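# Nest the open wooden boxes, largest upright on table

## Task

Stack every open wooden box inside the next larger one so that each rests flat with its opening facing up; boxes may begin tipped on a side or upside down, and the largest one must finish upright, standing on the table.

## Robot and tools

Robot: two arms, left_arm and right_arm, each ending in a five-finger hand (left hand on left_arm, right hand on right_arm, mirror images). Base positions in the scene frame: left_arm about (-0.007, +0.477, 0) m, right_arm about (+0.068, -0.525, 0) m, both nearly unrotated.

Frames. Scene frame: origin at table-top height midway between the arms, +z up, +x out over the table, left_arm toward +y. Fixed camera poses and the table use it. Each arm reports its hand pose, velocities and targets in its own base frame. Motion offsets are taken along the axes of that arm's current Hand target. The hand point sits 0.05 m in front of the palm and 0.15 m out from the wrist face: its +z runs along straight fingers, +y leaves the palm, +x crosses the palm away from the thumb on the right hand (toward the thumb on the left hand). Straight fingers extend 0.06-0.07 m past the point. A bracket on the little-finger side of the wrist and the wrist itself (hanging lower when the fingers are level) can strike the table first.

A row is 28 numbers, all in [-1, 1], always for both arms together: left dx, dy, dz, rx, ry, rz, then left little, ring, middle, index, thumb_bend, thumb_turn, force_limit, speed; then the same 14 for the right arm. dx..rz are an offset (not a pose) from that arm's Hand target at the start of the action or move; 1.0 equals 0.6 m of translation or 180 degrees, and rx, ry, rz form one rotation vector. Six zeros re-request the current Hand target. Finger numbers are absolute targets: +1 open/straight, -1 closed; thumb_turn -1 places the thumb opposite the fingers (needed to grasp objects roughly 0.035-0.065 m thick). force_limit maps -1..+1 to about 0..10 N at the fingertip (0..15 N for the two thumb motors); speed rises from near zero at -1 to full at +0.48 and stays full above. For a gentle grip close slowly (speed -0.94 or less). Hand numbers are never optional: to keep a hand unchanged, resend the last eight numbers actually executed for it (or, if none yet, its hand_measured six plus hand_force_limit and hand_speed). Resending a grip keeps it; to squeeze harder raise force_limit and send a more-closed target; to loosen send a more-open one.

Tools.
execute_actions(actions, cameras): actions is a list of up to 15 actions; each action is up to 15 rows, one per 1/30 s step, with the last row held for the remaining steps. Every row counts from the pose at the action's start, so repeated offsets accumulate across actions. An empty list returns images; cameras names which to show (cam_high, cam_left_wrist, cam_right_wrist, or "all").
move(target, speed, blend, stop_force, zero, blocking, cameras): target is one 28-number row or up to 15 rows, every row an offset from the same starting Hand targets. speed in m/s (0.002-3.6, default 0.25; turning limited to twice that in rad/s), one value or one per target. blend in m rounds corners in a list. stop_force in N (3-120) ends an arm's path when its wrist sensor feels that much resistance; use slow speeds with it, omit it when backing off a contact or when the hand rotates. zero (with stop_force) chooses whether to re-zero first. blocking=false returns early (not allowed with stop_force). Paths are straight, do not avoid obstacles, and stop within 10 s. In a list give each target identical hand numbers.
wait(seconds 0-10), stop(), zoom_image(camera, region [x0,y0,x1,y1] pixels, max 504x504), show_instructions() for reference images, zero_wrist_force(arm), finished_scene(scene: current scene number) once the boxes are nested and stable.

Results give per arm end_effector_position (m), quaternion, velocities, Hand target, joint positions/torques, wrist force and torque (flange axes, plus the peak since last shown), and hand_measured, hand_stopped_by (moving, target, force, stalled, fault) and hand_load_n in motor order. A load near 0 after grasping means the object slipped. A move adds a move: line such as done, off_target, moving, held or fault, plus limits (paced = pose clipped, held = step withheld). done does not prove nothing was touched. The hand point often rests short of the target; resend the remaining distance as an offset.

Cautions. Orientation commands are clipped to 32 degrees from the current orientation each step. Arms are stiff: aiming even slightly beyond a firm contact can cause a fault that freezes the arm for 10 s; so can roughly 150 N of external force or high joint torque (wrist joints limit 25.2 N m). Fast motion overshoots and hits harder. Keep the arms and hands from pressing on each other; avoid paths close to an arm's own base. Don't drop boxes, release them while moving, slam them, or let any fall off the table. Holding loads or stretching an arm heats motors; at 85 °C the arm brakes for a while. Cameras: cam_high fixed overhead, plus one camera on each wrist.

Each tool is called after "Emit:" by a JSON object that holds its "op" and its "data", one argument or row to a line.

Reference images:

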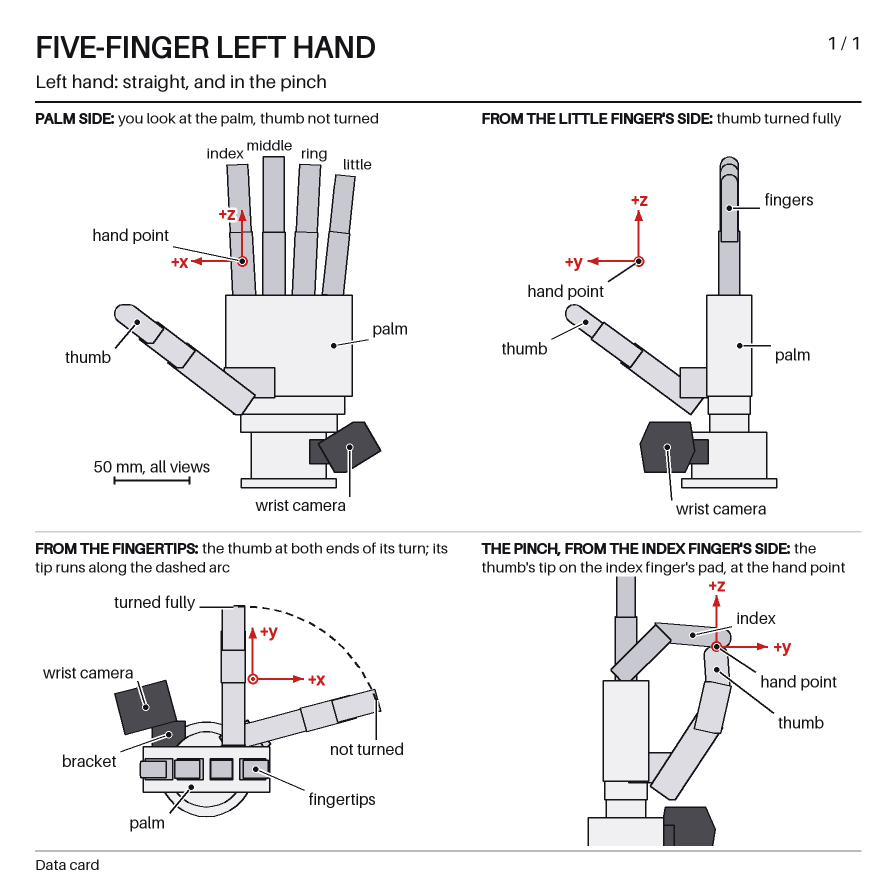

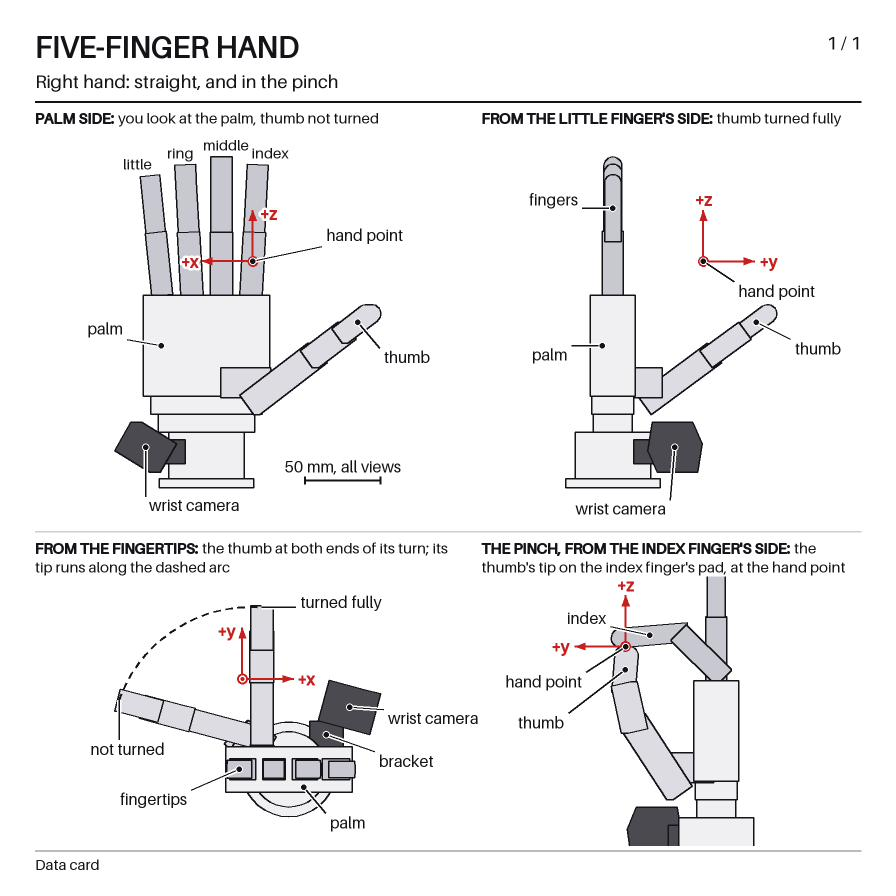

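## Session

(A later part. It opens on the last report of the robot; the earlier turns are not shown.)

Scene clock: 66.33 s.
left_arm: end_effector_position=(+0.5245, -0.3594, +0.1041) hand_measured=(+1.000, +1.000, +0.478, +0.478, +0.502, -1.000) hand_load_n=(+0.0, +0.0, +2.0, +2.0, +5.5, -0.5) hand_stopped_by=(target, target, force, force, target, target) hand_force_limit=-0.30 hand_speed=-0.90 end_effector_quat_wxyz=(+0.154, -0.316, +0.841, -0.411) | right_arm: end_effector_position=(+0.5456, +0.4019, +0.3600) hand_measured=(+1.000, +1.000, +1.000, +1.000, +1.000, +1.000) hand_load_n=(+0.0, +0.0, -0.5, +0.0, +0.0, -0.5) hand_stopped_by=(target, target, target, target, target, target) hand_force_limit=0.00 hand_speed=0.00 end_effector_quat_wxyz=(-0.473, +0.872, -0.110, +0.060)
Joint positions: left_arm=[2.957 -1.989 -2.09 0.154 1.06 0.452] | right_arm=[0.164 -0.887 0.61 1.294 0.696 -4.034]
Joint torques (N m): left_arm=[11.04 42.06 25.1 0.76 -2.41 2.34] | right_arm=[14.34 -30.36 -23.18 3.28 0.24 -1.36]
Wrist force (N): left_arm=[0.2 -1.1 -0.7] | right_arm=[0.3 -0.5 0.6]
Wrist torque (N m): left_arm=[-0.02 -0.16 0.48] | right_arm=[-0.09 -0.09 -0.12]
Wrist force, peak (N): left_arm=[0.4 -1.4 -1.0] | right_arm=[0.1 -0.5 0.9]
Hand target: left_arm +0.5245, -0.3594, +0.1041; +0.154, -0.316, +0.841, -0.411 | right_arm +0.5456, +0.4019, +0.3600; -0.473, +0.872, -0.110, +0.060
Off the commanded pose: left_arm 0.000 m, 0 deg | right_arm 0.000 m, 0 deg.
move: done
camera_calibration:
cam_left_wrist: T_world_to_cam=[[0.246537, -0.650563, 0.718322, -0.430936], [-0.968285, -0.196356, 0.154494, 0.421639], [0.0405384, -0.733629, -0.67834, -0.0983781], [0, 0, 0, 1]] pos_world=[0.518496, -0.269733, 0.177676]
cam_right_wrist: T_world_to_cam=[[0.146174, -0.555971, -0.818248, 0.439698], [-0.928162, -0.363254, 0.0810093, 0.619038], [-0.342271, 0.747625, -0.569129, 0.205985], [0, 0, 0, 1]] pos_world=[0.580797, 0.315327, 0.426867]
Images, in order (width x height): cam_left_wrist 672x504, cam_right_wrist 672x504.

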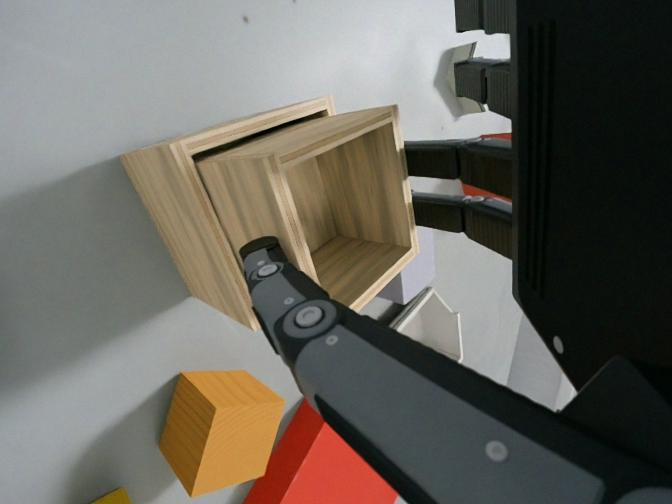

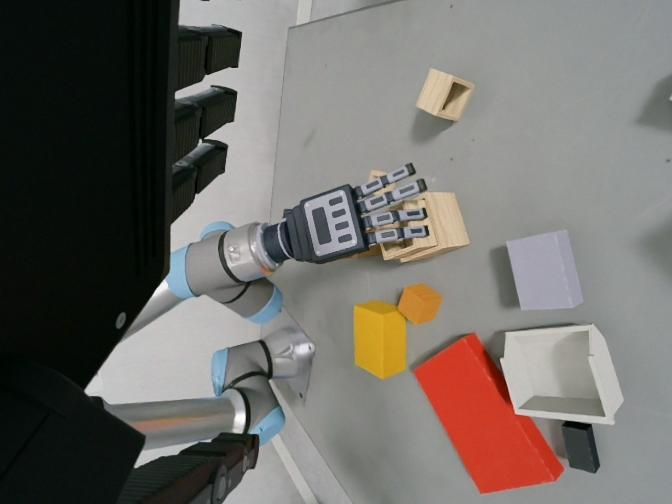

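Emit:
{"op": "move", "data": {
  "target": [0,0.0289,0.0226,0,0,0,1,1,0.1,0.1,0.5,-1,-0.3,-0.9, 0,0,0,0,0,0,1,1,1,1,1,1,0,0],
  "speed": 0.03,
  "stop_force": 4,
  "cameras": ["cam_left_wrist", "cam_right_wrist"]
}}

Emit:
{"op": "zoom_image", "data": {
  "camera": "cam_left_wrist",
  "region": [100, 70, 460, 340]
}}

Emit:
{"op": "zoom_image", "data": {
  "camera": "cam_right_wrist",
  "region": [370, 185, 475, 270]
}}

Scene clock: 68.27 s.
left_arm: end_effector_position=(+0.5245, -0.3594, +0.0863) hand_measured=(+1.000, +1.000, +0.478, +0.478, +0.502, -1.000) hand_load_n=(+0.0, +0.0, +2.5, +2.5, +5.0, +0.0) hand_stopped_by=(target, target, force, force, target, target) hand_force_limit=-0.30 hand_speed=-0.90 end_effector_quat_wxyz=(+0.154, -0.316, +0.841, -0.411) | right_arm: end_effector_position=(+0.5456, +0.4019, +0.3600) hand_measured=(+1.000, +1.000, +1.000, +1.000, +1.000, +1.000) hand_load_n=(+0.0, +0.0, +0.0, +0.0, +0.0, +0.0) hand_stopped_by=(target, target, target, target, target, target) hand_force_limit=0.00 hand_speed=0.00 end_effector_quat_wxyz=(-0.473, +0.872, -0.110, +0.060)
Joint positions: left_arm=[2.957 -2.029 -2.098 0.202 1.059 0.452] | right_arm=[0.164 -0.887 0.61 1.294 0.696 -4.034]
Joint torques (N m): left_arm=[6.6 26.43 22.22 2.82 1.93 1.15] | right_arm=[14.2 -29.88 -22.84 3.26 0.24 -1.36]
Wrist force (N): left_arm=[-0.1 -5.3 -4.4] | right_arm=[0.3 -0.2 0.9]
Wrist torque (N m): left_arm=[0.22 -0.31 0.57] | right_arm=[-0.06 -0.09 -0.12]
Wrist force, peak (N): left_arm=[1.4 -17.0 -12.9] | right_arm=[0.0 -0.4 1.0]
Hand target: left_arm +0.5245, -0.3594, +0.0863; +0.154, -0.316, +0.841, -0.411 (not the last commanded pose) | right_arm +0.5456, +0.4019, +0.3600; -0.473, +0.872, -0.110, +0.060
Off the commanded pose: left_arm 0.004 m, 0 deg | right_arm 0.000 m, 0 deg.
move: contact (left_arm)
camera_calibration:
cam_left_wrist: T_world_to_cam=[[0.246537, -0.650563, 0.718322, -0.41815], [-0.968285, -0.196356, 0.154494, 0.424389], [0.0405384, -0.733629, -0.67834, -0.110453], [0, 0, 0, 1]] pos_world=[0.518496, -0.269733, 0.159876]
cam_right_wrist: T_world_to_cam=[[0.146174, -0.555971, -0.818248, 0.439698], [-0.928162, -0.363254, 0.0810093, 0.619038], [-0.342271, 0.747625, -0.569129, 0.205985], [0, 0, 0, 1]] pos_world=[0.580797, 0.315327, 0.426867]
Images, in order (width x height): cam_left_wrist 672x504, cam_right_wrist 672x504.

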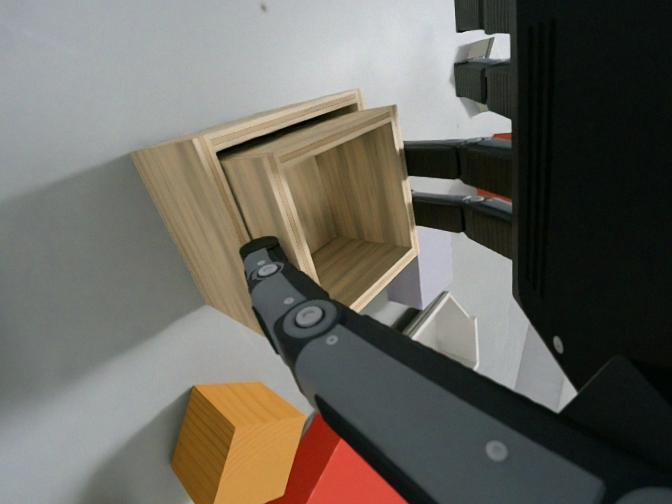

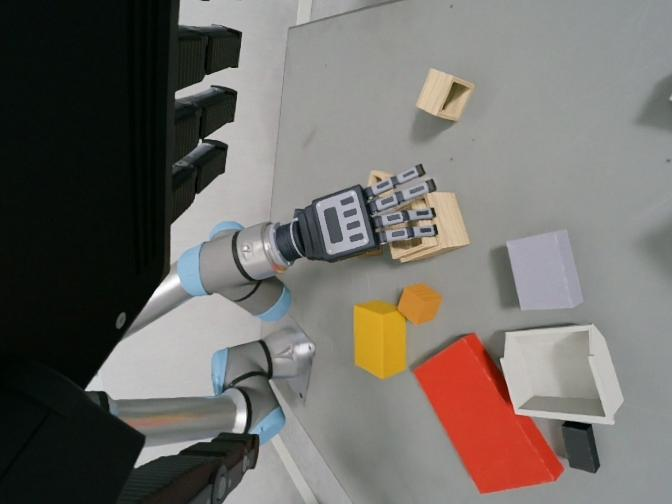

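Scaled by 1.400 from the camera's 672x504 image, which has a finer 960x720 frame.

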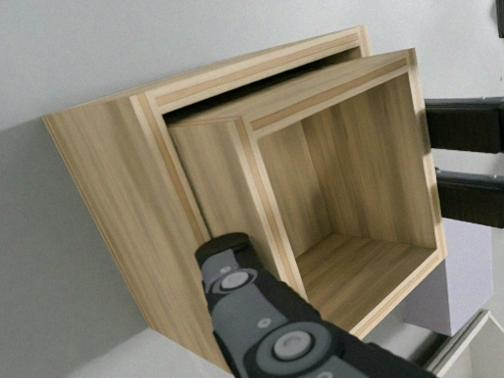

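Scaled by 4.800 from the camera's 672x504 image, which has a finer 960x720 frame.

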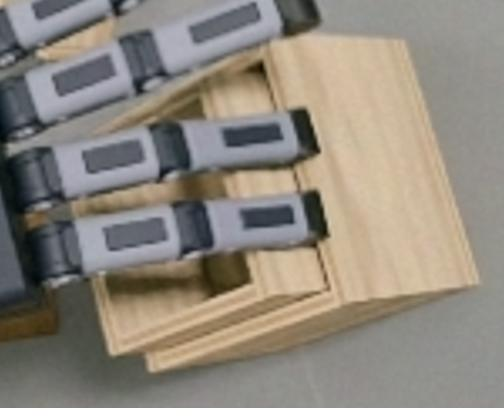

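Emit:
{"op": "move", "data": {
  "target": [0,-0.0026,-0.0021,0,0,0,1,1,0.1,0.1,0.5,-1,-0.3,-0.9, 0,0,0,0,0,0,1,1,1,1,1,1,0,0],
  "speed": 0.03
}}

Emit:
{"op": "move", "data": {
  "target": [0,0,0,0,0,0,1,1,0.54,0.54,0.5,-1,-0.3,-0.985, 0,0,0,0,0,0,1,1,1,1,1,1,0,0],
  "cameras": ["cam_left_wrist", "cam_right_wrist"]
}}

Emit:
{"op": "zoom_image", "data": {
  "camera": "cam_left_wrist",
  "region": [100, 70, 460, 340]
}}

Scene clock: 70.00 s.
left_arm: end_effector_position=(+0.5245, -0.3594, +0.0883) hand_measured=(+1.000, +1.000, +0.478, +0.478, +0.502, -1.000) hand_load_n=(+0.0, -0.5, +1.5, +2.5, +5.5, +0.0) hand_stopped_by=(target, target, force, force, target, target) hand_force_limit=-0.30 hand_speed=-0.90 end_effector_quat_wxyz=(+0.154, -0.316, +0.841, -0.411) | right_arm: end_effector_position=(+0.5456, +0.4019, +0.3600) hand_measured=(+1.000, +1.000, +1.000, +1.000, +1.000, +1.000) hand_load_n=(+0.0, +0.0, +0.0, +0.0, +0.0, -0.5) hand_stopped_by=(target, target, target, target, target, target) hand_force_limit=0.00 hand_speed=0.00 end_effector_quat_wxyz=(-0.473, +0.872, -0.110, +0.060)
Joint positions: left_arm=[2.957 -2.024 -2.097 0.196 1.06 0.452] | right_arm=[0.164 -0.887 0.61 1.294 0.696 -4.034]
Joint torques (N m): left_arm=[11.42 35.11 23.41 2.1 -0.35 2.2] | right_arm=[14.14 -30.36 -23.16 3.31 0.17 -1.36]
Wrist force (N): left_arm=[0.4 -0.7 -0.6] | right_arm=[0.1 -0.1 0.8]
Wrist torque (N m): left_arm=[0.03 -0.18 0.48] | right_arm=[-0.06 -0.05 -0.13]
Wrist force, peak (N): left_arm=[-0.3 -5.8 -4.7] | right_arm=[0.3 -0.6 1.1]
Hand target: left_arm +0.5245, -0.3594, +0.0883; +0.154, -0.316, +0.841, -0.411 | right_arm +0.5456, +0.4019, +0.3600; -0.473, +0.872, -0.110, +0.060
Off the commanded pose: left_arm 0.000 m, 0 deg | right_arm 0.000 m, 0 deg.
move: done

Scene clock: 71.47 s.
left_arm: end_effector_position=(+0.5245, -0.3594, +0.0883) hand_measured=(+1.000, +1.000, +0.540, +0.540, +0.500, -1.000) hand_load_n=(+0.0, +0.0, +0.0, +0.0, +0.0, +0.0) hand_stopped_by=(target, target, moving, moving, target, target) hand_force_limit=-0.30 hand_speed=-0.98 end_effector_quat_wxyz=(+0.154, -0.316, +0.841, -0.411) | right_arm: end_effector_position=(+0.5456, +0.4019, +0.3600) hand_measured=(+1.000, +1.000, +1.000, +1.000, +1.000, +1.000) hand_load_n=(+0.0, +0.0, +0.0, +0.0, +0.0, -0.5) hand_stopped_by=(target, target, target, target, target, target) hand_force_limit=0.00 hand_speed=0.00 end_effector_quat_wxyz=(-0.473, +0.872, -0.110, +0.060)
Joint positions: left_arm=[2.957 -2.024 -2.097 0.196 1.059 0.452] | right_arm=[0.164 -0.887 0.61 1.294 0.696 -4.034]
Joint torques (N m): left_arm=[12.83 30.28 17.29 3.03 -2.6 2.41] | right_arm=[13.67 -30.78 -22.78 3.22 0.15 -1.38]
Wrist force (N): left_arm=[0.8 -1.0 -0.7] | right_arm=[0.4 -0.2 0.6]
Wrist torque (N m): left_arm=[0.04 -0.25 0.50] | right_arm=[-0.05 -0.10 -0.11]
Wrist force, peak (N): left_arm=[0.6 -1.7 -1.0] | right_arm=[-0.1 -0.1 1.0]
Hand target: left_arm +0.5245, -0.3594, +0.0883; +0.154, -0.316, +0.841, -0.411 | right_arm +0.5456, +0.4019, +0.3600; -0.473, +0.872, -0.110, +0.060
Off the commanded pose: left_arm 0.000 m, 0 deg | right_arm 0.000 m, 0 deg.
move: done
camera_calibration:
cam_left_wrist: T_world_to_cam=[[0.246537, -0.650563, 0.718322, -0.419587], [-0.968285, -0.196356, 0.154494, 0.42408], [0.0405384, -0.733629, -0.67834, -0.109096], [0, 0, 0, 1]] pos_world=[0.518496, -0.269733, 0.161876]
cam_right_wrist: T_world_to_cam=[[0.146174, -0.555971, -0.818248, 0.439698], [-0.928162, -0.363254, 0.0810093, 0.619038], [-0.342271, 0.747625, -0.569129, 0.205985], [0, 0, 0, 1]] pos_world=[0.580797, 0.315327, 0.426867]
Images, in order (width x height): cam_left_wrist 672x504, cam_right_wrist 672x504.

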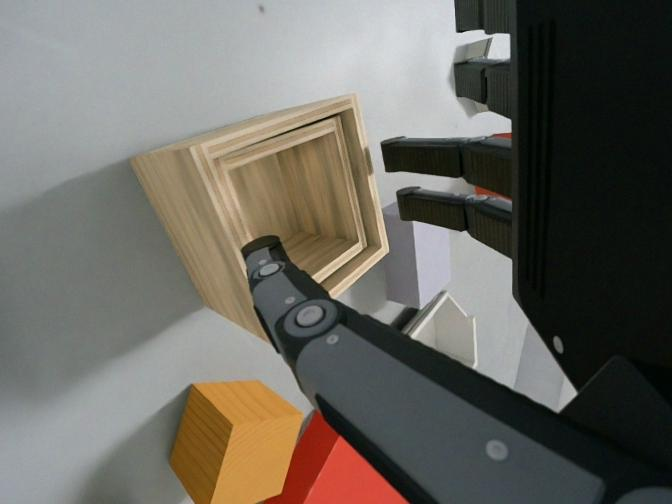

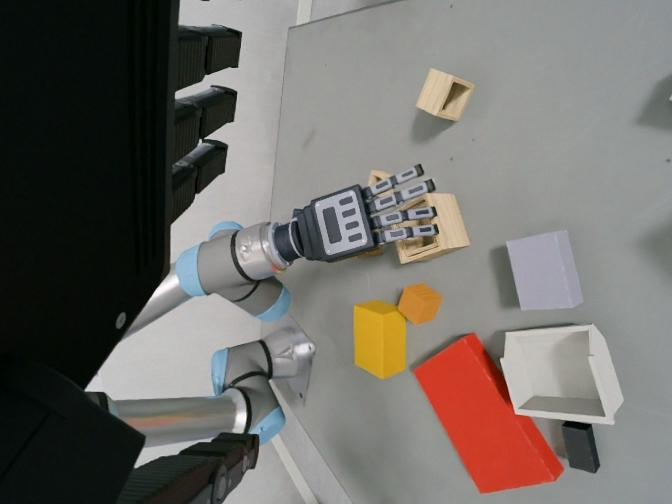

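Scaled by 1.400 from the camera's 672x504 image, which has a finer 960x720 frame.

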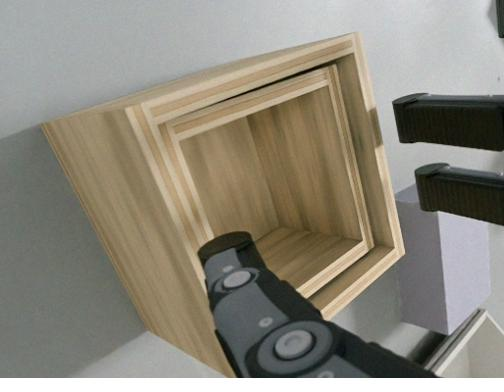

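Emit:
{"op": "move", "data": {
  "target": [
    [0,-0.1576,-0.1231,0,0,0,1,1,0.75,0.75,0.5,-1,-0.3,-0.3, 0,0,0,0,0,0,1,1,1,1,1,1,0,0],
    [-0.2653,-0.2768,-0.0023,0,-0.1581,-0.1235,-1,-1,0.75,0.75,0.5,-1,-0.3,0, 0,0,0,0,0,0,1,1,1,1,1,1,0,0]
  ],
  "speed": 0.3,
  "blend": [0.03, 0],
  "cameras": ["all"]
}}

Emit:
{"op": "zoom_image", "data": {
  "camera": "cam_left_wrist",
  "region": [0, 50, 340, 400]
}}

Emit:
{"op": "zoom_image", "data": {
  "camera": "cam_right_wrist",
  "region": [370, 50, 500, 270]
}}

Scene clock: 78.90 s.
left_arm: end_effector_position=(+0.7110, -0.3309, +0.2200) hand_measured=(-1.000, -1.000, +0.750, +0.750, +0.500, -1.000) hand_load_n=(+0.0, +0.0, +0.0, +0.0, +0.0, +0.0) hand_stopped_by=(target, target, target, target, target, target) hand_force_limit=-0.30 hand_speed=0.00 end_effector_quat_wxyz=(+0.273, -0.561, +0.702, -0.343) | right_arm: end_effector_position=(+0.5456, +0.4019, +0.3600) hand_measured=(+1.000, +1.000, +1.000, +1.000, +1.000, +1.000) hand_load_n=(+0.0, +0.0, +0.0, +0.0, -0.5, -0.5) hand_stopped_by=(target, target, target, target, target, target) hand_force_limit=0.00 hand_speed=0.00 end_effector_quat_wxyz=(-0.473, +0.872, -0.110, +0.060)
Joint positions: left_arm=[2.917 -2.071 -1.585 -0.15 1.571 -0.002] | right_arm=[0.164 -0.887 0.61 1.294 0.696 -4.034]
Joint torques (N m): left_arm=[13.83 37.82 24.15 1.49 1.68 -3] | right_arm=[13.91 -30.63 -22.55 3.35 0.09 -1.35]
Wrist force (N): left_arm=[0.7 -1.2 -1.1] | right_arm=[0.2 -0.3 0.8]
Wrist torque (N m): left_arm=[0.04 -0.24 0.44] | right_arm=[-0.09 -0.07 -0.13]
Wrist force, peak (N): left_arm=[1.8 -2.3 -2.1] | right_arm=[0.3 -0.5 0.9]
Hand target: left_arm +0.7110, -0.3309, +0.2199; +0.273, -0.561, +0.702, -0.343 | right_arm +0.5456, +0.4019, +0.3600; -0.473, +0.872, -0.110, +0.060
Off the commanded pose: left_arm 0.000 m, 0 deg | right_arm 0.000 m, 0 deg.
move: done
camera_calibration:
cam_left_wrist: T_world_to_cam=[[0.582947, -0.380379, 0.717973, -0.691307], [-0.666476, -0.729286, 0.154762, 0.198954], [0.464739, -0.568729, -0.678649, -0.253403], [0, 0, 0, 1]] pos_world=[0.65336, -0.261982, 0.293577]
cam_right_wrist: T_world_to_cam=[[0.146174, -0.555971, -0.818248, 0.439698], [-0.928162, -0.363254, 0.0810093, 0.619038], [-0.342271, 0.747625, -0.569129, 0.205985], [0, 0, 0, 1]] pos_world=[0.580797, 0.315327, 0.426867]

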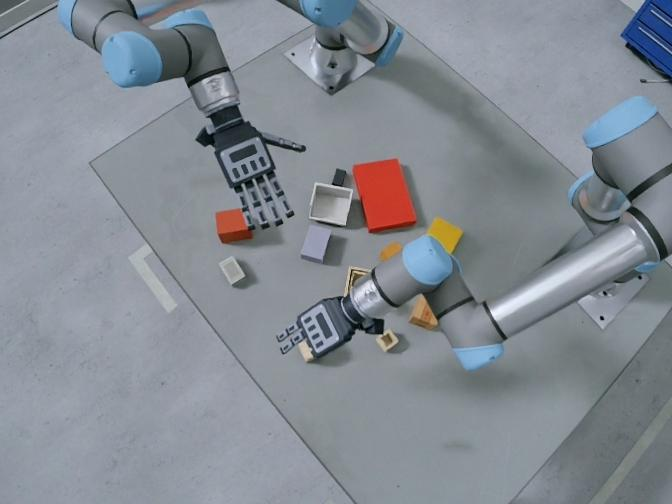

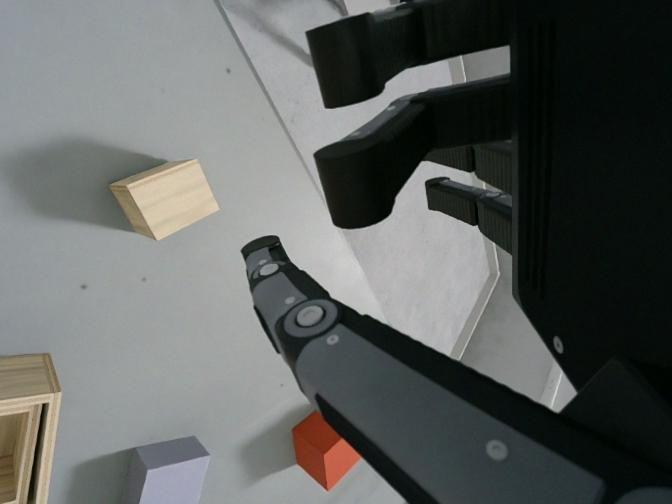

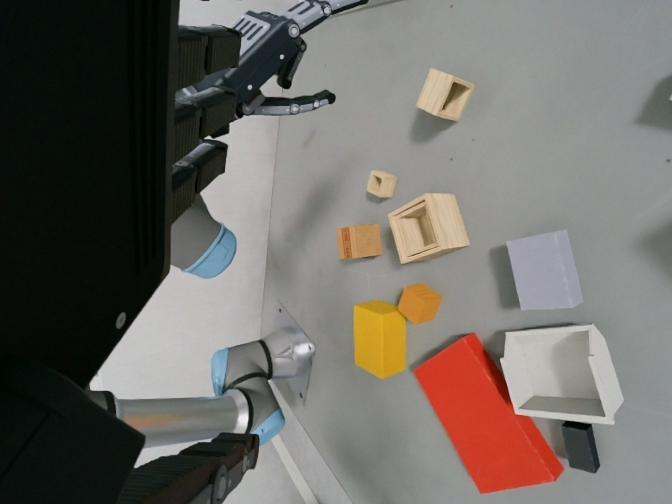

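Scaled by 1.440 from the camera's 672x504 image, which has a finer 960x720 frame.

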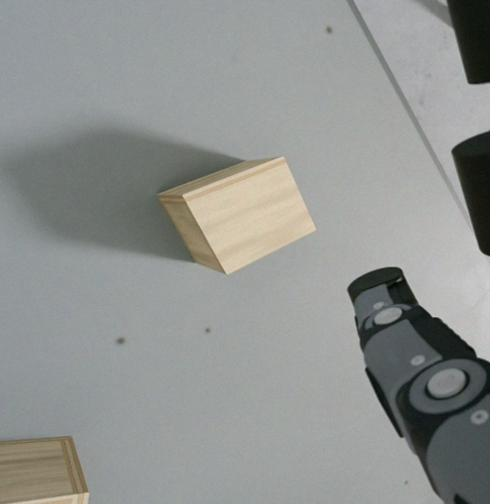

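Scaled by 2.291 from the camera's 672x504 image, which has a finer 960x720 frame.

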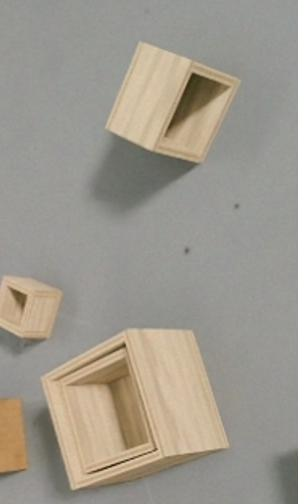

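Emit:
{"op": "move", "data": {
  "target": [0.0768,0.1795,0.1318,0.0106,-0.1174,0.155,-1,-1,0.75,0.75,0.5,-1,-0.3,0, 0,0,0,0,0,0,1,1,1,1,1,1,0,0],
  "speed": 0.25,
  "cameras": ["all"]
}}

Emit:
{"op": "zoom_image", "data": {
  "camera": "cam_left_wrist",
  "region": [60, 50, 400, 350]
}}

Emit:
{"op": "zoom_image", "data": {
  "camera": "cam_right_wrist",
  "region": [330, 20, 510, 200]
}}

Scene clock: 85.20 s.
left_arm: end_effector_position=(+0.6968, -0.3751, +0.0865) hand_measured=(-1.000, -1.000, +0.750, +0.750, +0.500, -1.000) hand_load_n=(+0.0, +0.0, +0.0, +0.0, +0.0, +0.5) hand_stopped_by=(target, target, target, target, target, target) hand_force_limit=-0.30 hand_speed=0.00 end_effector_quat_wxyz=(+0.479, -0.424, +0.749, -0.171) | right_arm: end_effector_position=(+0.5456, +0.4019, +0.3600) hand_measured=(+1.000, +1.000, +1.000, +1.000, +1.000, +1.000) hand_load_n=(+0.0, +0.0, +0.0, +0.0, +0.0, +0.0) hand_stopped_by=(target, target, target, target, target, target) hand_force_limit=0.00 hand_speed=0.00 end_effector_quat_wxyz=(-0.473, +0.872, -0.110, +0.060)
Joint positions: left_arm=[2.655 -2.391 -1.508 0.15 2.137 0.355] | right_arm=[0.164 -0.887 0.61 1.294 0.696 -4.034]
Joint torques (N m): left_arm=[6.02 45.59 16.86 2.24 2.06 -0.52] | right_arm=[13.87 -30.33 -22.29 3.22 0.13 -1.38]
Wrist force (N): left_arm=[1.0 -1.1 -0.4] | right_arm=[0.0 -0.1 0.6]
Wrist torque (N m): left_arm=[-0.03 -0.24 0.33] | right_arm=[-0.05 -0.04 -0.13]
Wrist force, peak (N): left_arm=[2.2 -1.4 -0.1] | right_arm=[0.2 -0.7 0.9]
Hand target: left_arm +0.6968, -0.3751, +0.0864; +0.479, -0.424, +0.749, -0.171 | right_arm +0.5456, +0.4019, +0.3600; -0.473, +0.872, -0.110, +0.060
Off the commanded pose: left_arm 0.000 m, 0 deg | right_arm 0.000 m, 0 deg.
move: done
camera_calibration:
cam_left_wrist: T_world_to_cam=[[0.474819, -0.745351, 0.467973, -0.644042], [-0.653689, -0.654714, -0.379526, 0.243151], [0.589268, -0.125703, -0.798099, -0.272752], [0, 0, 0, 1]] pos_world=[0.625473, -0.355129, 0.175993]
cam_right_wrist: T_world_to_cam=[[0.146174, -0.555971, -0.818248, 0.439698], [-0.928162, -0.363254, 0.0810093, 0.619038], [-0.342271, 0.747625, -0.569129, 0.205985], [0, 0, 0, 1]] pos_world=[0.580797, 0.315327, 0.426867]

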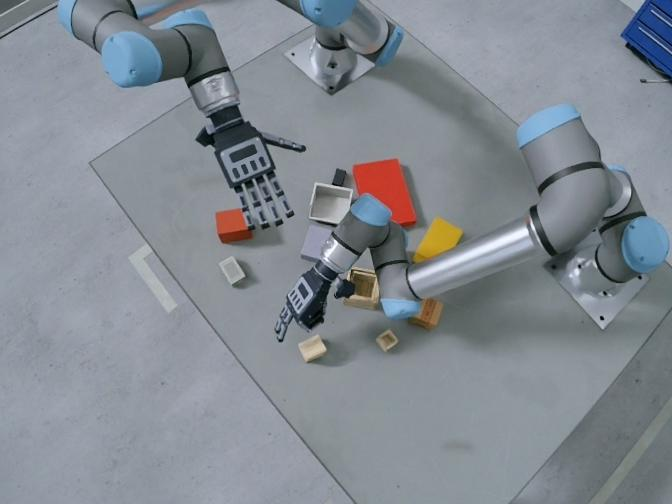

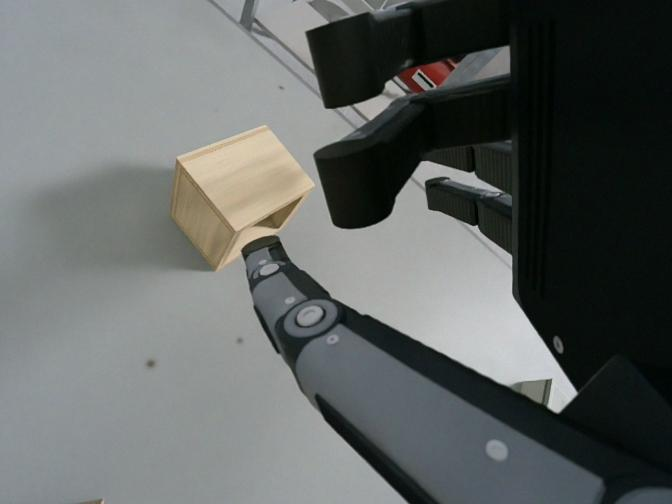

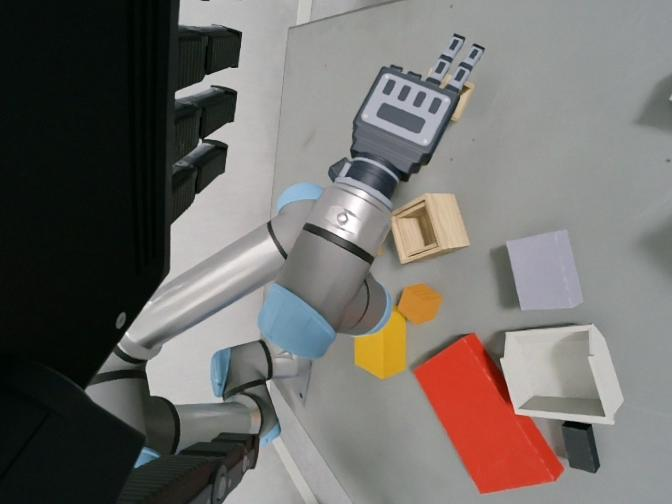

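Scaled by 1.482 from the camera's 672x504 image, which has a finer 960x720 frame.

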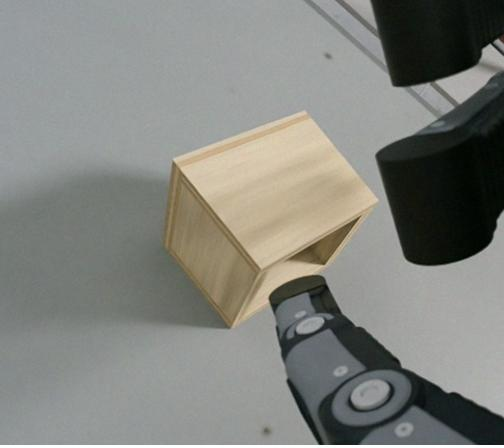

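Scaled by 2.800 from the camera's 672x504 image, which has a finer 960x720 frame.

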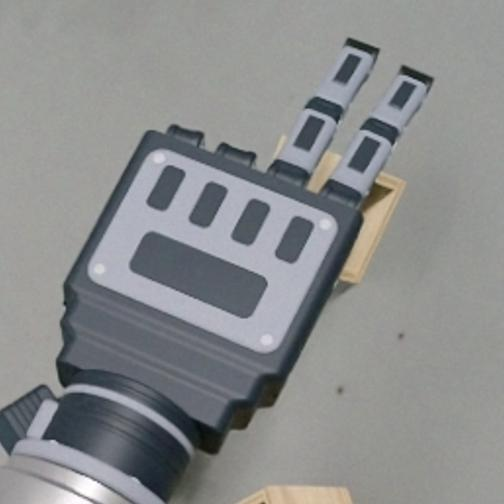

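Emit:
{"op": "move", "data": {
  "target": [-0.0017,0.0952,0.0697,0,0,0,-1,-1,0.75,0.75,0.5,-1,-0.3,0, 0,0,0,0,0,0,1,1,1,1,1,1,0,0],
  "speed": 0.1,
  "cameras": ["cam_left_wrist", "cam_right_wrist"]
}}

Emit:
{"op": "zoom_image", "data": {
  "camera": "cam_left_wrist",
  "region": [160, 80, 520, 350]
}}

Scene clock: 87.00 s.
left_arm: end_effector_position=(+0.7062, -0.3346, +0.0289) hand_measured=(-1.000, -1.000, +0.750, +0.750, +0.500, -1.000) hand_load_n=(+0.0, +0.0, +0.0, +0.0, -0.5, +0.5) hand_stopped_by=(target, target, target, target, target, target) hand_force_limit=-0.30 hand_speed=0.00 end_effector_quat_wxyz=(+0.479, -0.424, +0.749, -0.171) | right_arm: end_effector_position=(+0.5456, +0.4019, +0.3600) hand_measured=(+1.000, +1.000, +1.000, +1.000, +1.000, +1.000) hand_load_n=(+0.0, +0.0, +0.0, +0.0, +0.0, +0.0) hand_stopped_by=(target, target, target, target, target, target) hand_force_limit=0.00 hand_speed=0.00 end_effector_quat_wxyz=(-0.473, +0.872, -0.110, +0.060)
Joint positions: left_arm=[2.718 -2.467 -1.561 0.299 2.085 0.396] | right_arm=[0.164 -0.887 0.61 1.294 0.696 -4.034]
Joint torques (N m): left_arm=[-8.15 52.43 26.36 2.06 2.37 -3.09] | right_arm=[13.38 -30.35 -22.78 3.22 0.06 -1.31]
Wrist force (N): left_arm=[1.0 -1.4 -0.3] | right_arm=[0.3 -0.4 0.5]
Wrist torque (N m): left_arm=[-0.05 -0.26 0.29] | right_arm=[-0.06 -0.08 -0.12]
Wrist force, peak (N): left_arm=[1.0 -2.1 -1.0] | right_arm=[0.0 -0.3 1.1]
Hand target: left_arm +0.7062, -0.3347, +0.0290; +0.479, -0.424, +0.749, -0.171 | right_arm +0.5456, +0.4019, +0.3600; -0.473, +0.872, -0.110, +0.060
Off the commanded pose: left_arm 0.000 m, 0 deg | right_arm 0.000 m, 0 deg.
move: done
camera_calibration:
cam_left_wrist: T_world_to_cam=[[0.475066, -0.745438, 0.467584, -0.591501], [-0.653578, -0.65471, -0.379725, 0.253905], [0.589193, -0.125208, -0.798232, -0.318952], [0, 0, 0, 1]] pos_world=[0.634873, -0.314629, 0.118393]
cam_right_wrist: T_world_to_cam=[[0.146174, -0.555971, -0.818248, 0.439698], [-0.928162, -0.363254, 0.0810093, 0.619038], [-0.342271, 0.747625, -0.569129, 0.205985], [0, 0, 0, 1]] pos_world=[0.580797, 0.315327, 0.426867]
Images, in order (width x height): cam_left_wrist 672x504, cam_right_wrist 672x504.

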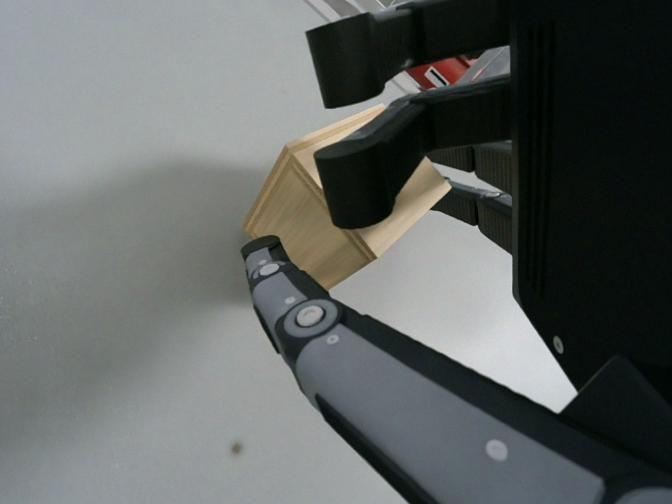

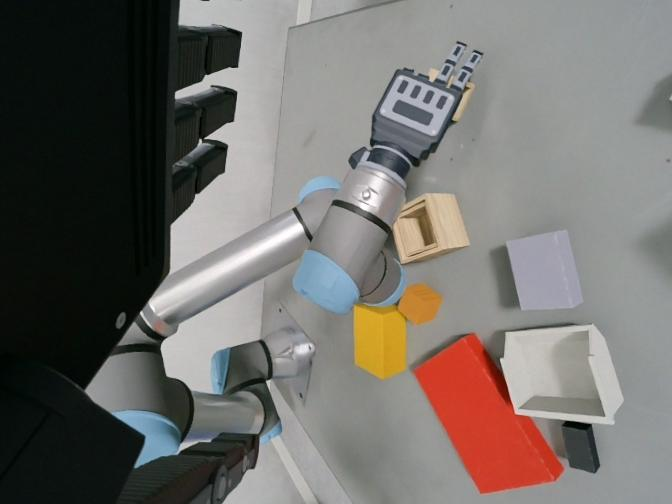

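Scaled by 1.400 from the camera's 672x504 image, which has a finer 960x720 frame.

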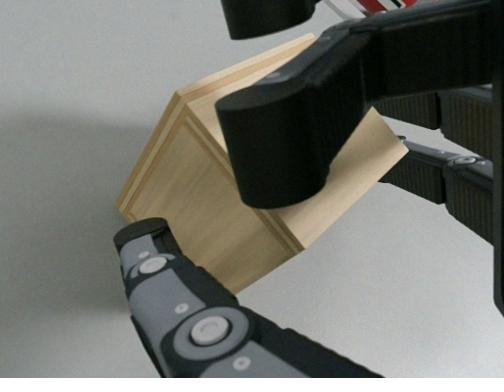

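Emit:
{"op": "move", "data": {
  "target": [0,-0.0059,0.0081,0,0,0,-1,-1,0.75,0.75,0.5,-1,-0.3,0, 0,0,0,0,0,0,1,1,1,1,1,1,0,0],
  "speed": 0.05
}}

Emit:
{"op": "move", "data": {
  "target": [0,0,0,0,0,0,-1,-1,0.0,0.0,0.5,-1,-0.35,-0.88, 0,0,0,0,0,0,1,1,1,1,1,1,0,0],
  "cameras": ["cam_left_wrist", "cam_right_wrist"]
}}

Emit:
{"op": "zoom_image", "data": {
  "camera": "cam_left_wrist",
  "region": [160, 80, 520, 350]
}}

Scene clock: 88.43 s.
left_arm: end_effector_position=(+0.7121, -0.3361, +0.0290) hand_measured=(-1.000, -1.000, +0.750, +0.750, +0.500, -1.000) hand_load_n=(+0.0, +0.0, +0.0, +0.0, +0.0, +0.0) hand_stopped_by=(target, target, target, target, target, target) hand_force_limit=-0.30 hand_speed=0.00 end_effector_quat_wxyz=(+0.479, -0.424, +0.749, -0.171) | right_arm: end_effector_position=(+0.5456, +0.4019, +0.3600) hand_measured=(+1.000, +1.000, +1.000, +1.000, +1.000, +1.000) hand_load_n=(+0.0, +0.0, +0.0, -0.5, +0.0, +0.0) hand_stopped_by=(target, target, target, target, target, target) hand_force_limit=0.00 hand_speed=0.00 end_effector_quat_wxyz=(-0.473, +0.872, -0.110, +0.060)
Joint positions: left_arm=[2.72 -2.476 -1.54 0.289 2.084 0.397] | right_arm=[0.164 -0.887 0.61 1.294 0.696 -4.034]
Joint torques (N m): left_arm=[10.96 56.91 9.85 2.56 -1.16 2.13] | right_arm=[13.98 -30.05 -22.78 3.26 0.02 -1.32]
Wrist force (N): left_arm=[1.1 -1.5 -0.2] | right_arm=[0.1 -0.2 0.8]
Wrist torque (N m): left_arm=[-0.09 -0.23 0.25] | right_arm=[-0.08 -0.05 -0.14]
Wrist force, peak (N): left_arm=[1.3 -1.4 -0.8] | right_arm=[0.2 -0.3 1.0]
Hand target: left_arm +0.7120, -0.3361, +0.0290; +0.479, -0.424, +0.749, -0.171 | right_arm +0.5456, +0.4019, +0.3600; -0.473, +0.872, -0.110, +0.060
Off the commanded pose: left_arm 0.000 m, 0 deg | right_arm 0.000 m, 0 deg.
move: done

Scene clock: 90.20 s.
left_arm: end_effector_position=(+0.7120, -0.3360, +0.0290) hand_measured=(-1.000, -1.000, +0.250, +0.250, +0.502, -1.000) hand_load_n=(+0.0, +0.0, +5.5, +3.0, +6.5, -1.0) hand_stopped_by=(target, target, force, force, target, target) hand_force_limit=-0.35 hand_speed=-0.88 end_effector_quat_wxyz=(+0.479, -0.424, +0.749, -0.171) | right_arm: end_effector_position=(+0.5456, +0.4019, +0.3600) hand_measured=(+1.000, +1.000, +1.000, +1.000, +1.000, +1.000) hand_load_n=(+0.0, +0.0, +0.0, -0.5, +0.0, +0.0) hand_stopped_by=(target, target, target, target, target, target) hand_force_limit=0.00 hand_speed=0.00 end_effector_quat_wxyz=(-0.473, +0.872, -0.110, +0.060)
Joint positions: left_arm=[2.72 -2.476 -1.541 0.289 2.084 0.397] | right_arm=[0.164 -0.887 0.61 1.294 0.696 -4.034]
Joint torques (N m): left_arm=[-0.33 55.42 15.31 2.86 2.43 -1.8] | right_arm=[13.8 -30.31 -22.49 3.23 0 -1.35]
Wrist force (N): left_arm=[0.2 -2.7 -1.6] | right_arm=[0.3 -0.3 0.7]
Wrist torque (N m): left_arm=[-0.14 -0.22 0.29] | right_arm=[-0.07 -0.08 -0.12]
Wrist force, peak (N): left_arm=[-0.9 -3.7 -1.5] | right_arm=[0.1 -0.5 0.8]
Hand target: left_arm +0.7120, -0.3361, +0.0290; +0.479, -0.424, +0.749, -0.171 | right_arm +0.5456, +0.4019, +0.3600; -0.473, +0.872, -0.110, +0.060
Off the commanded pose: left_arm 0.000 m, 0 deg | right_arm 0.000 m, 0 deg.
move: done
camera_calibration:
cam_left_wrist: T_world_to_cam=[[0.474966, -0.745417, 0.467718, -0.595292], [-0.653556, -0.654714, -0.379756, 0.256806], [0.589298, -0.125309, -0.798138, -0.322575], [0, 0, 0, 1]] pos_world=[0.640673, -0.316029, 0.118493]
cam_right_wrist: T_world_to_cam=[[0.146174, -0.555971, -0.818248, 0.439698], [-0.928162, -0.363254, 0.0810093, 0.619038], [-0.342271, 0.747625, -0.569129, 0.205985], [0, 0, 0, 1]] pos_world=[0.580797, 0.315327, 0.426867]
Images, in order (width x height): cam_left_wrist 672x504, cam_right_wrist 672x504.

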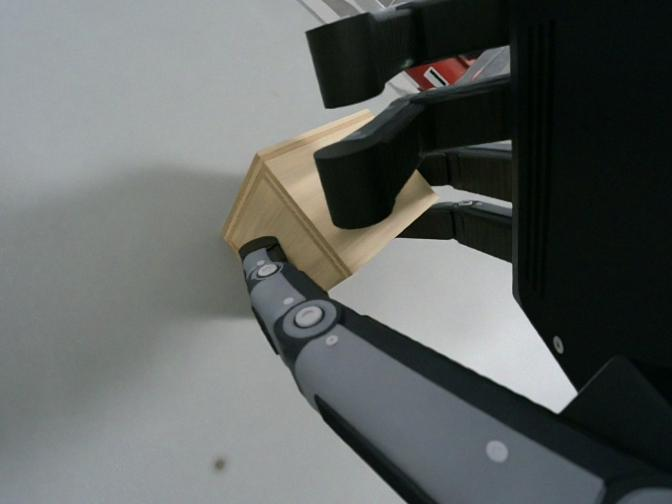

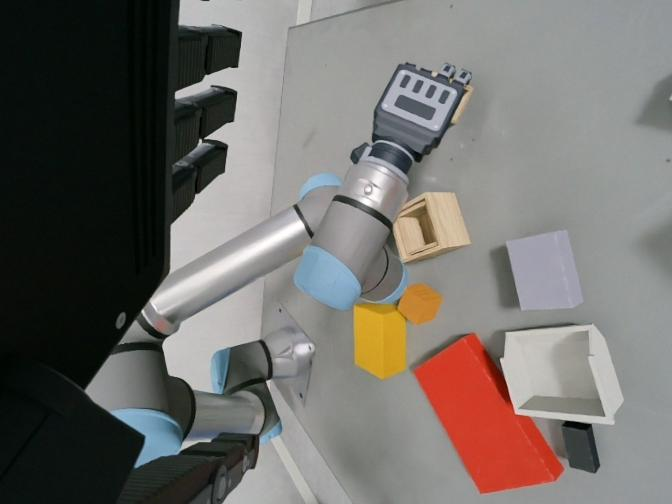

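Scaled by 1.400 from the camera's 672x504 image, which has a finer 960x720 frame.

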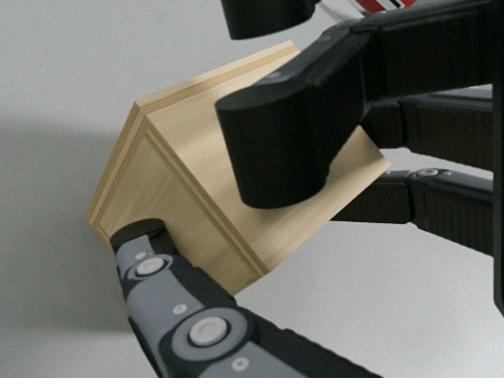

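Emit:
{"op": "move", "data": {
  "target": [
    [-0.0669,-0.0773,-0.0562,0,0,0,-1,-1,0.0,0.0,0.5,-1,-0.35,-0.88, 0,0,0,0,0,0,1,1,1,1,1,1,0,0],
    [-0.1495,-0.1272,-0.1002,0,0.2547,-0.3506,-1,-1,0.0,0.0,0.5,-1,-0.35,-0.88, 0,0,0,0,0,0,1,1,1,1,1,1,0,0]
  ],
  "speed": [0.12,0.25],
  "blend": [0.02,0],
  "cameras": ["all"]
}}

Emit:
{"op": "zoom_image", "data": {
  "camera": "cam_left_wrist",
  "region": [160, 80, 520, 350]
}}

Emit:
{"op": "zoom_image", "data": {
  "camera": "cam_right_wrist",
  "region": [330, 0, 510, 180]
}}

Scene clock: 94.77 s.
left_arm: end_effector_position=(+0.7124, -0.3176, +0.1599) hand_measured=(-1.000, -1.000, +0.250, +0.250, +0.502, -1.000) hand_load_n=(+0.0, +0.0, +5.5, +3.0, +7.5, +0.0) hand_stopped_by=(target, target, force, force, target, target) hand_force_limit=-0.35 hand_speed=-0.88 end_effector_quat_wxyz=(-0.009, +0.648, -0.543, +0.534) | right_arm: end_effector_position=(+0.5456, +0.4019, +0.3600) hand_measured=(+1.000, +1.000, +1.000, +1.000, +1.000, +1.000) hand_load_n=(+0.0, +0.0, +0.0, -0.5, +0.0, +0.0) hand_stopped_by=(target, target, target, target, target, target) hand_force_limit=0.00 hand_speed=0.00 end_effector_quat_wxyz=(-0.473, +0.872, -0.110, +0.060)
Joint positions: left_arm=[3.15 -2.26 -1.727 0.293 0.958 -0.516] | right_arm=[0.164 -0.887 0.61 1.294 0.696 -4.034]
Joint torques (N m): left_arm=[-9.78 49.11 16.96 2.22 -2.29 -2.02] | right_arm=[13.63 -30.53 -22.58 3.34 -0.12 -1.35]
Wrist force (N): left_arm=[-0.1 -1.2 -0.6] | right_arm=[0.1 -0.3 0.6]
Wrist torque (N m): left_arm=[-0.03 -0.12 0.54] | right_arm=[-0.05 -0.04 -0.14]
Wrist force, peak (N): left_arm=[-1.3 -3.4 -2.3] | right_arm=[0.0 -0.2 1.0]
Hand target: left_arm +0.7123, -0.3178, +0.1599; -0.008, +0.648, -0.543, +0.534 | right_arm +0.5456, +0.4019, +0.3600; -0.473, +0.872, -0.110, +0.060
Off the commanded pose: left_arm 0.000 m, 0 deg | right_arm 0.000 m, 0 deg.
move: done
camera_calibration:
cam_left_wrist: T_world_to_cam=[[0.684065, 0.182038, 0.706341, -0.535556], [-0.598765, -0.412895, 0.686293, 0.186094], [0.416576, -0.892401, -0.173449, -0.436528], [0, 0, 0, 1]] pos_world=[0.659629, -0.215229, 0.174854]
cam_right_wrist: T_world_to_cam=[[0.146174, -0.555971, -0.818248, 0.439698], [-0.928162, -0.363254, 0.0810093, 0.619038], [-0.342271, 0.747625, -0.569129, 0.205985], [0, 0, 0, 1]] pos_world=[0.580797, 0.315327, 0.426867]

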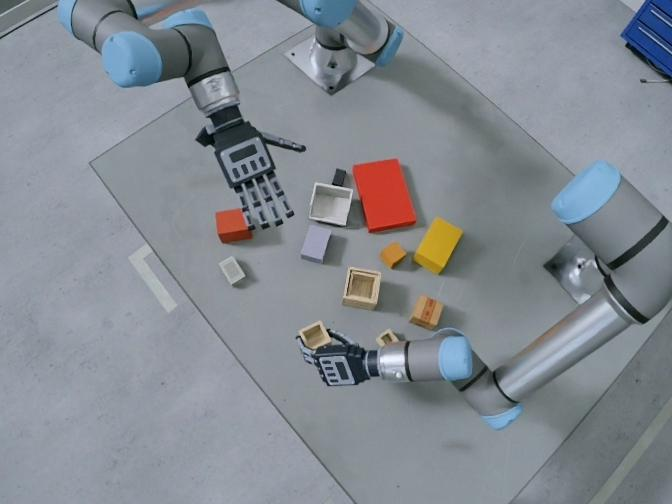

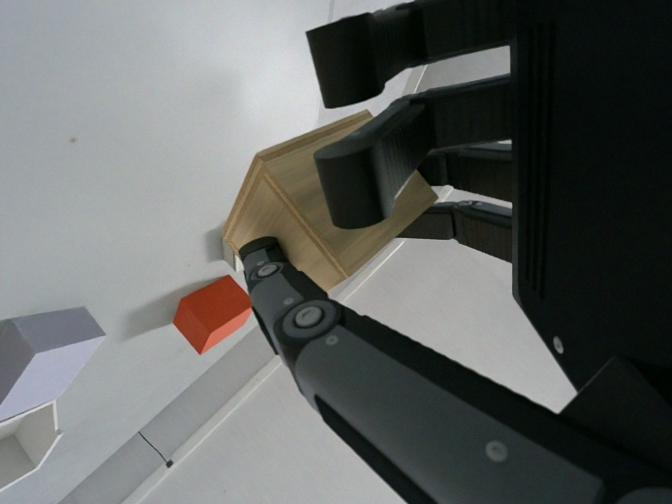

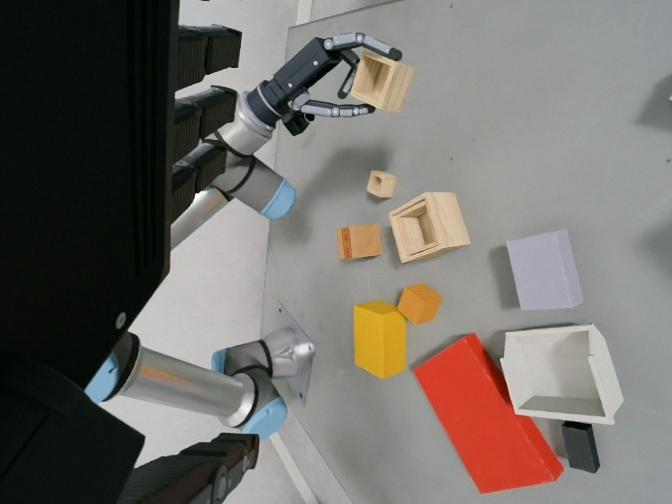

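Scaled by 1.400 from the camera's 672x504 image, which has a finer 960x720 frame.

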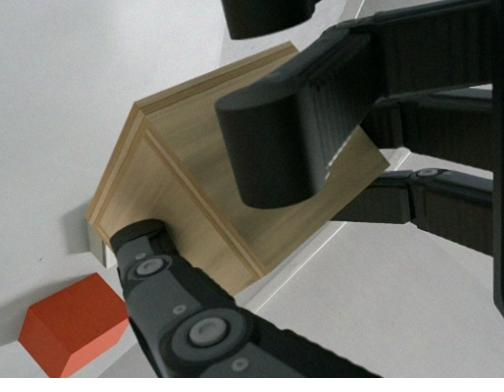

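Scaled by 2.800 from the camera's 672x504 image, which has a finer 960x720 frame.

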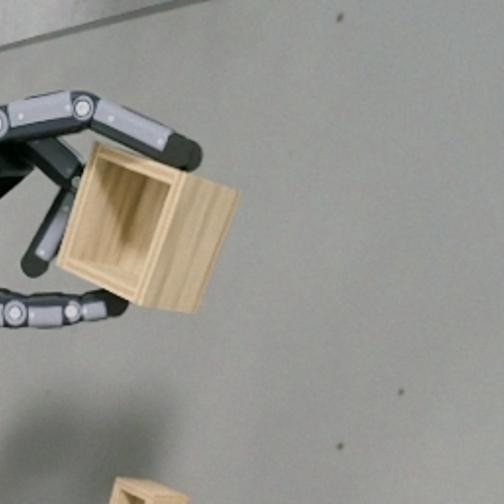

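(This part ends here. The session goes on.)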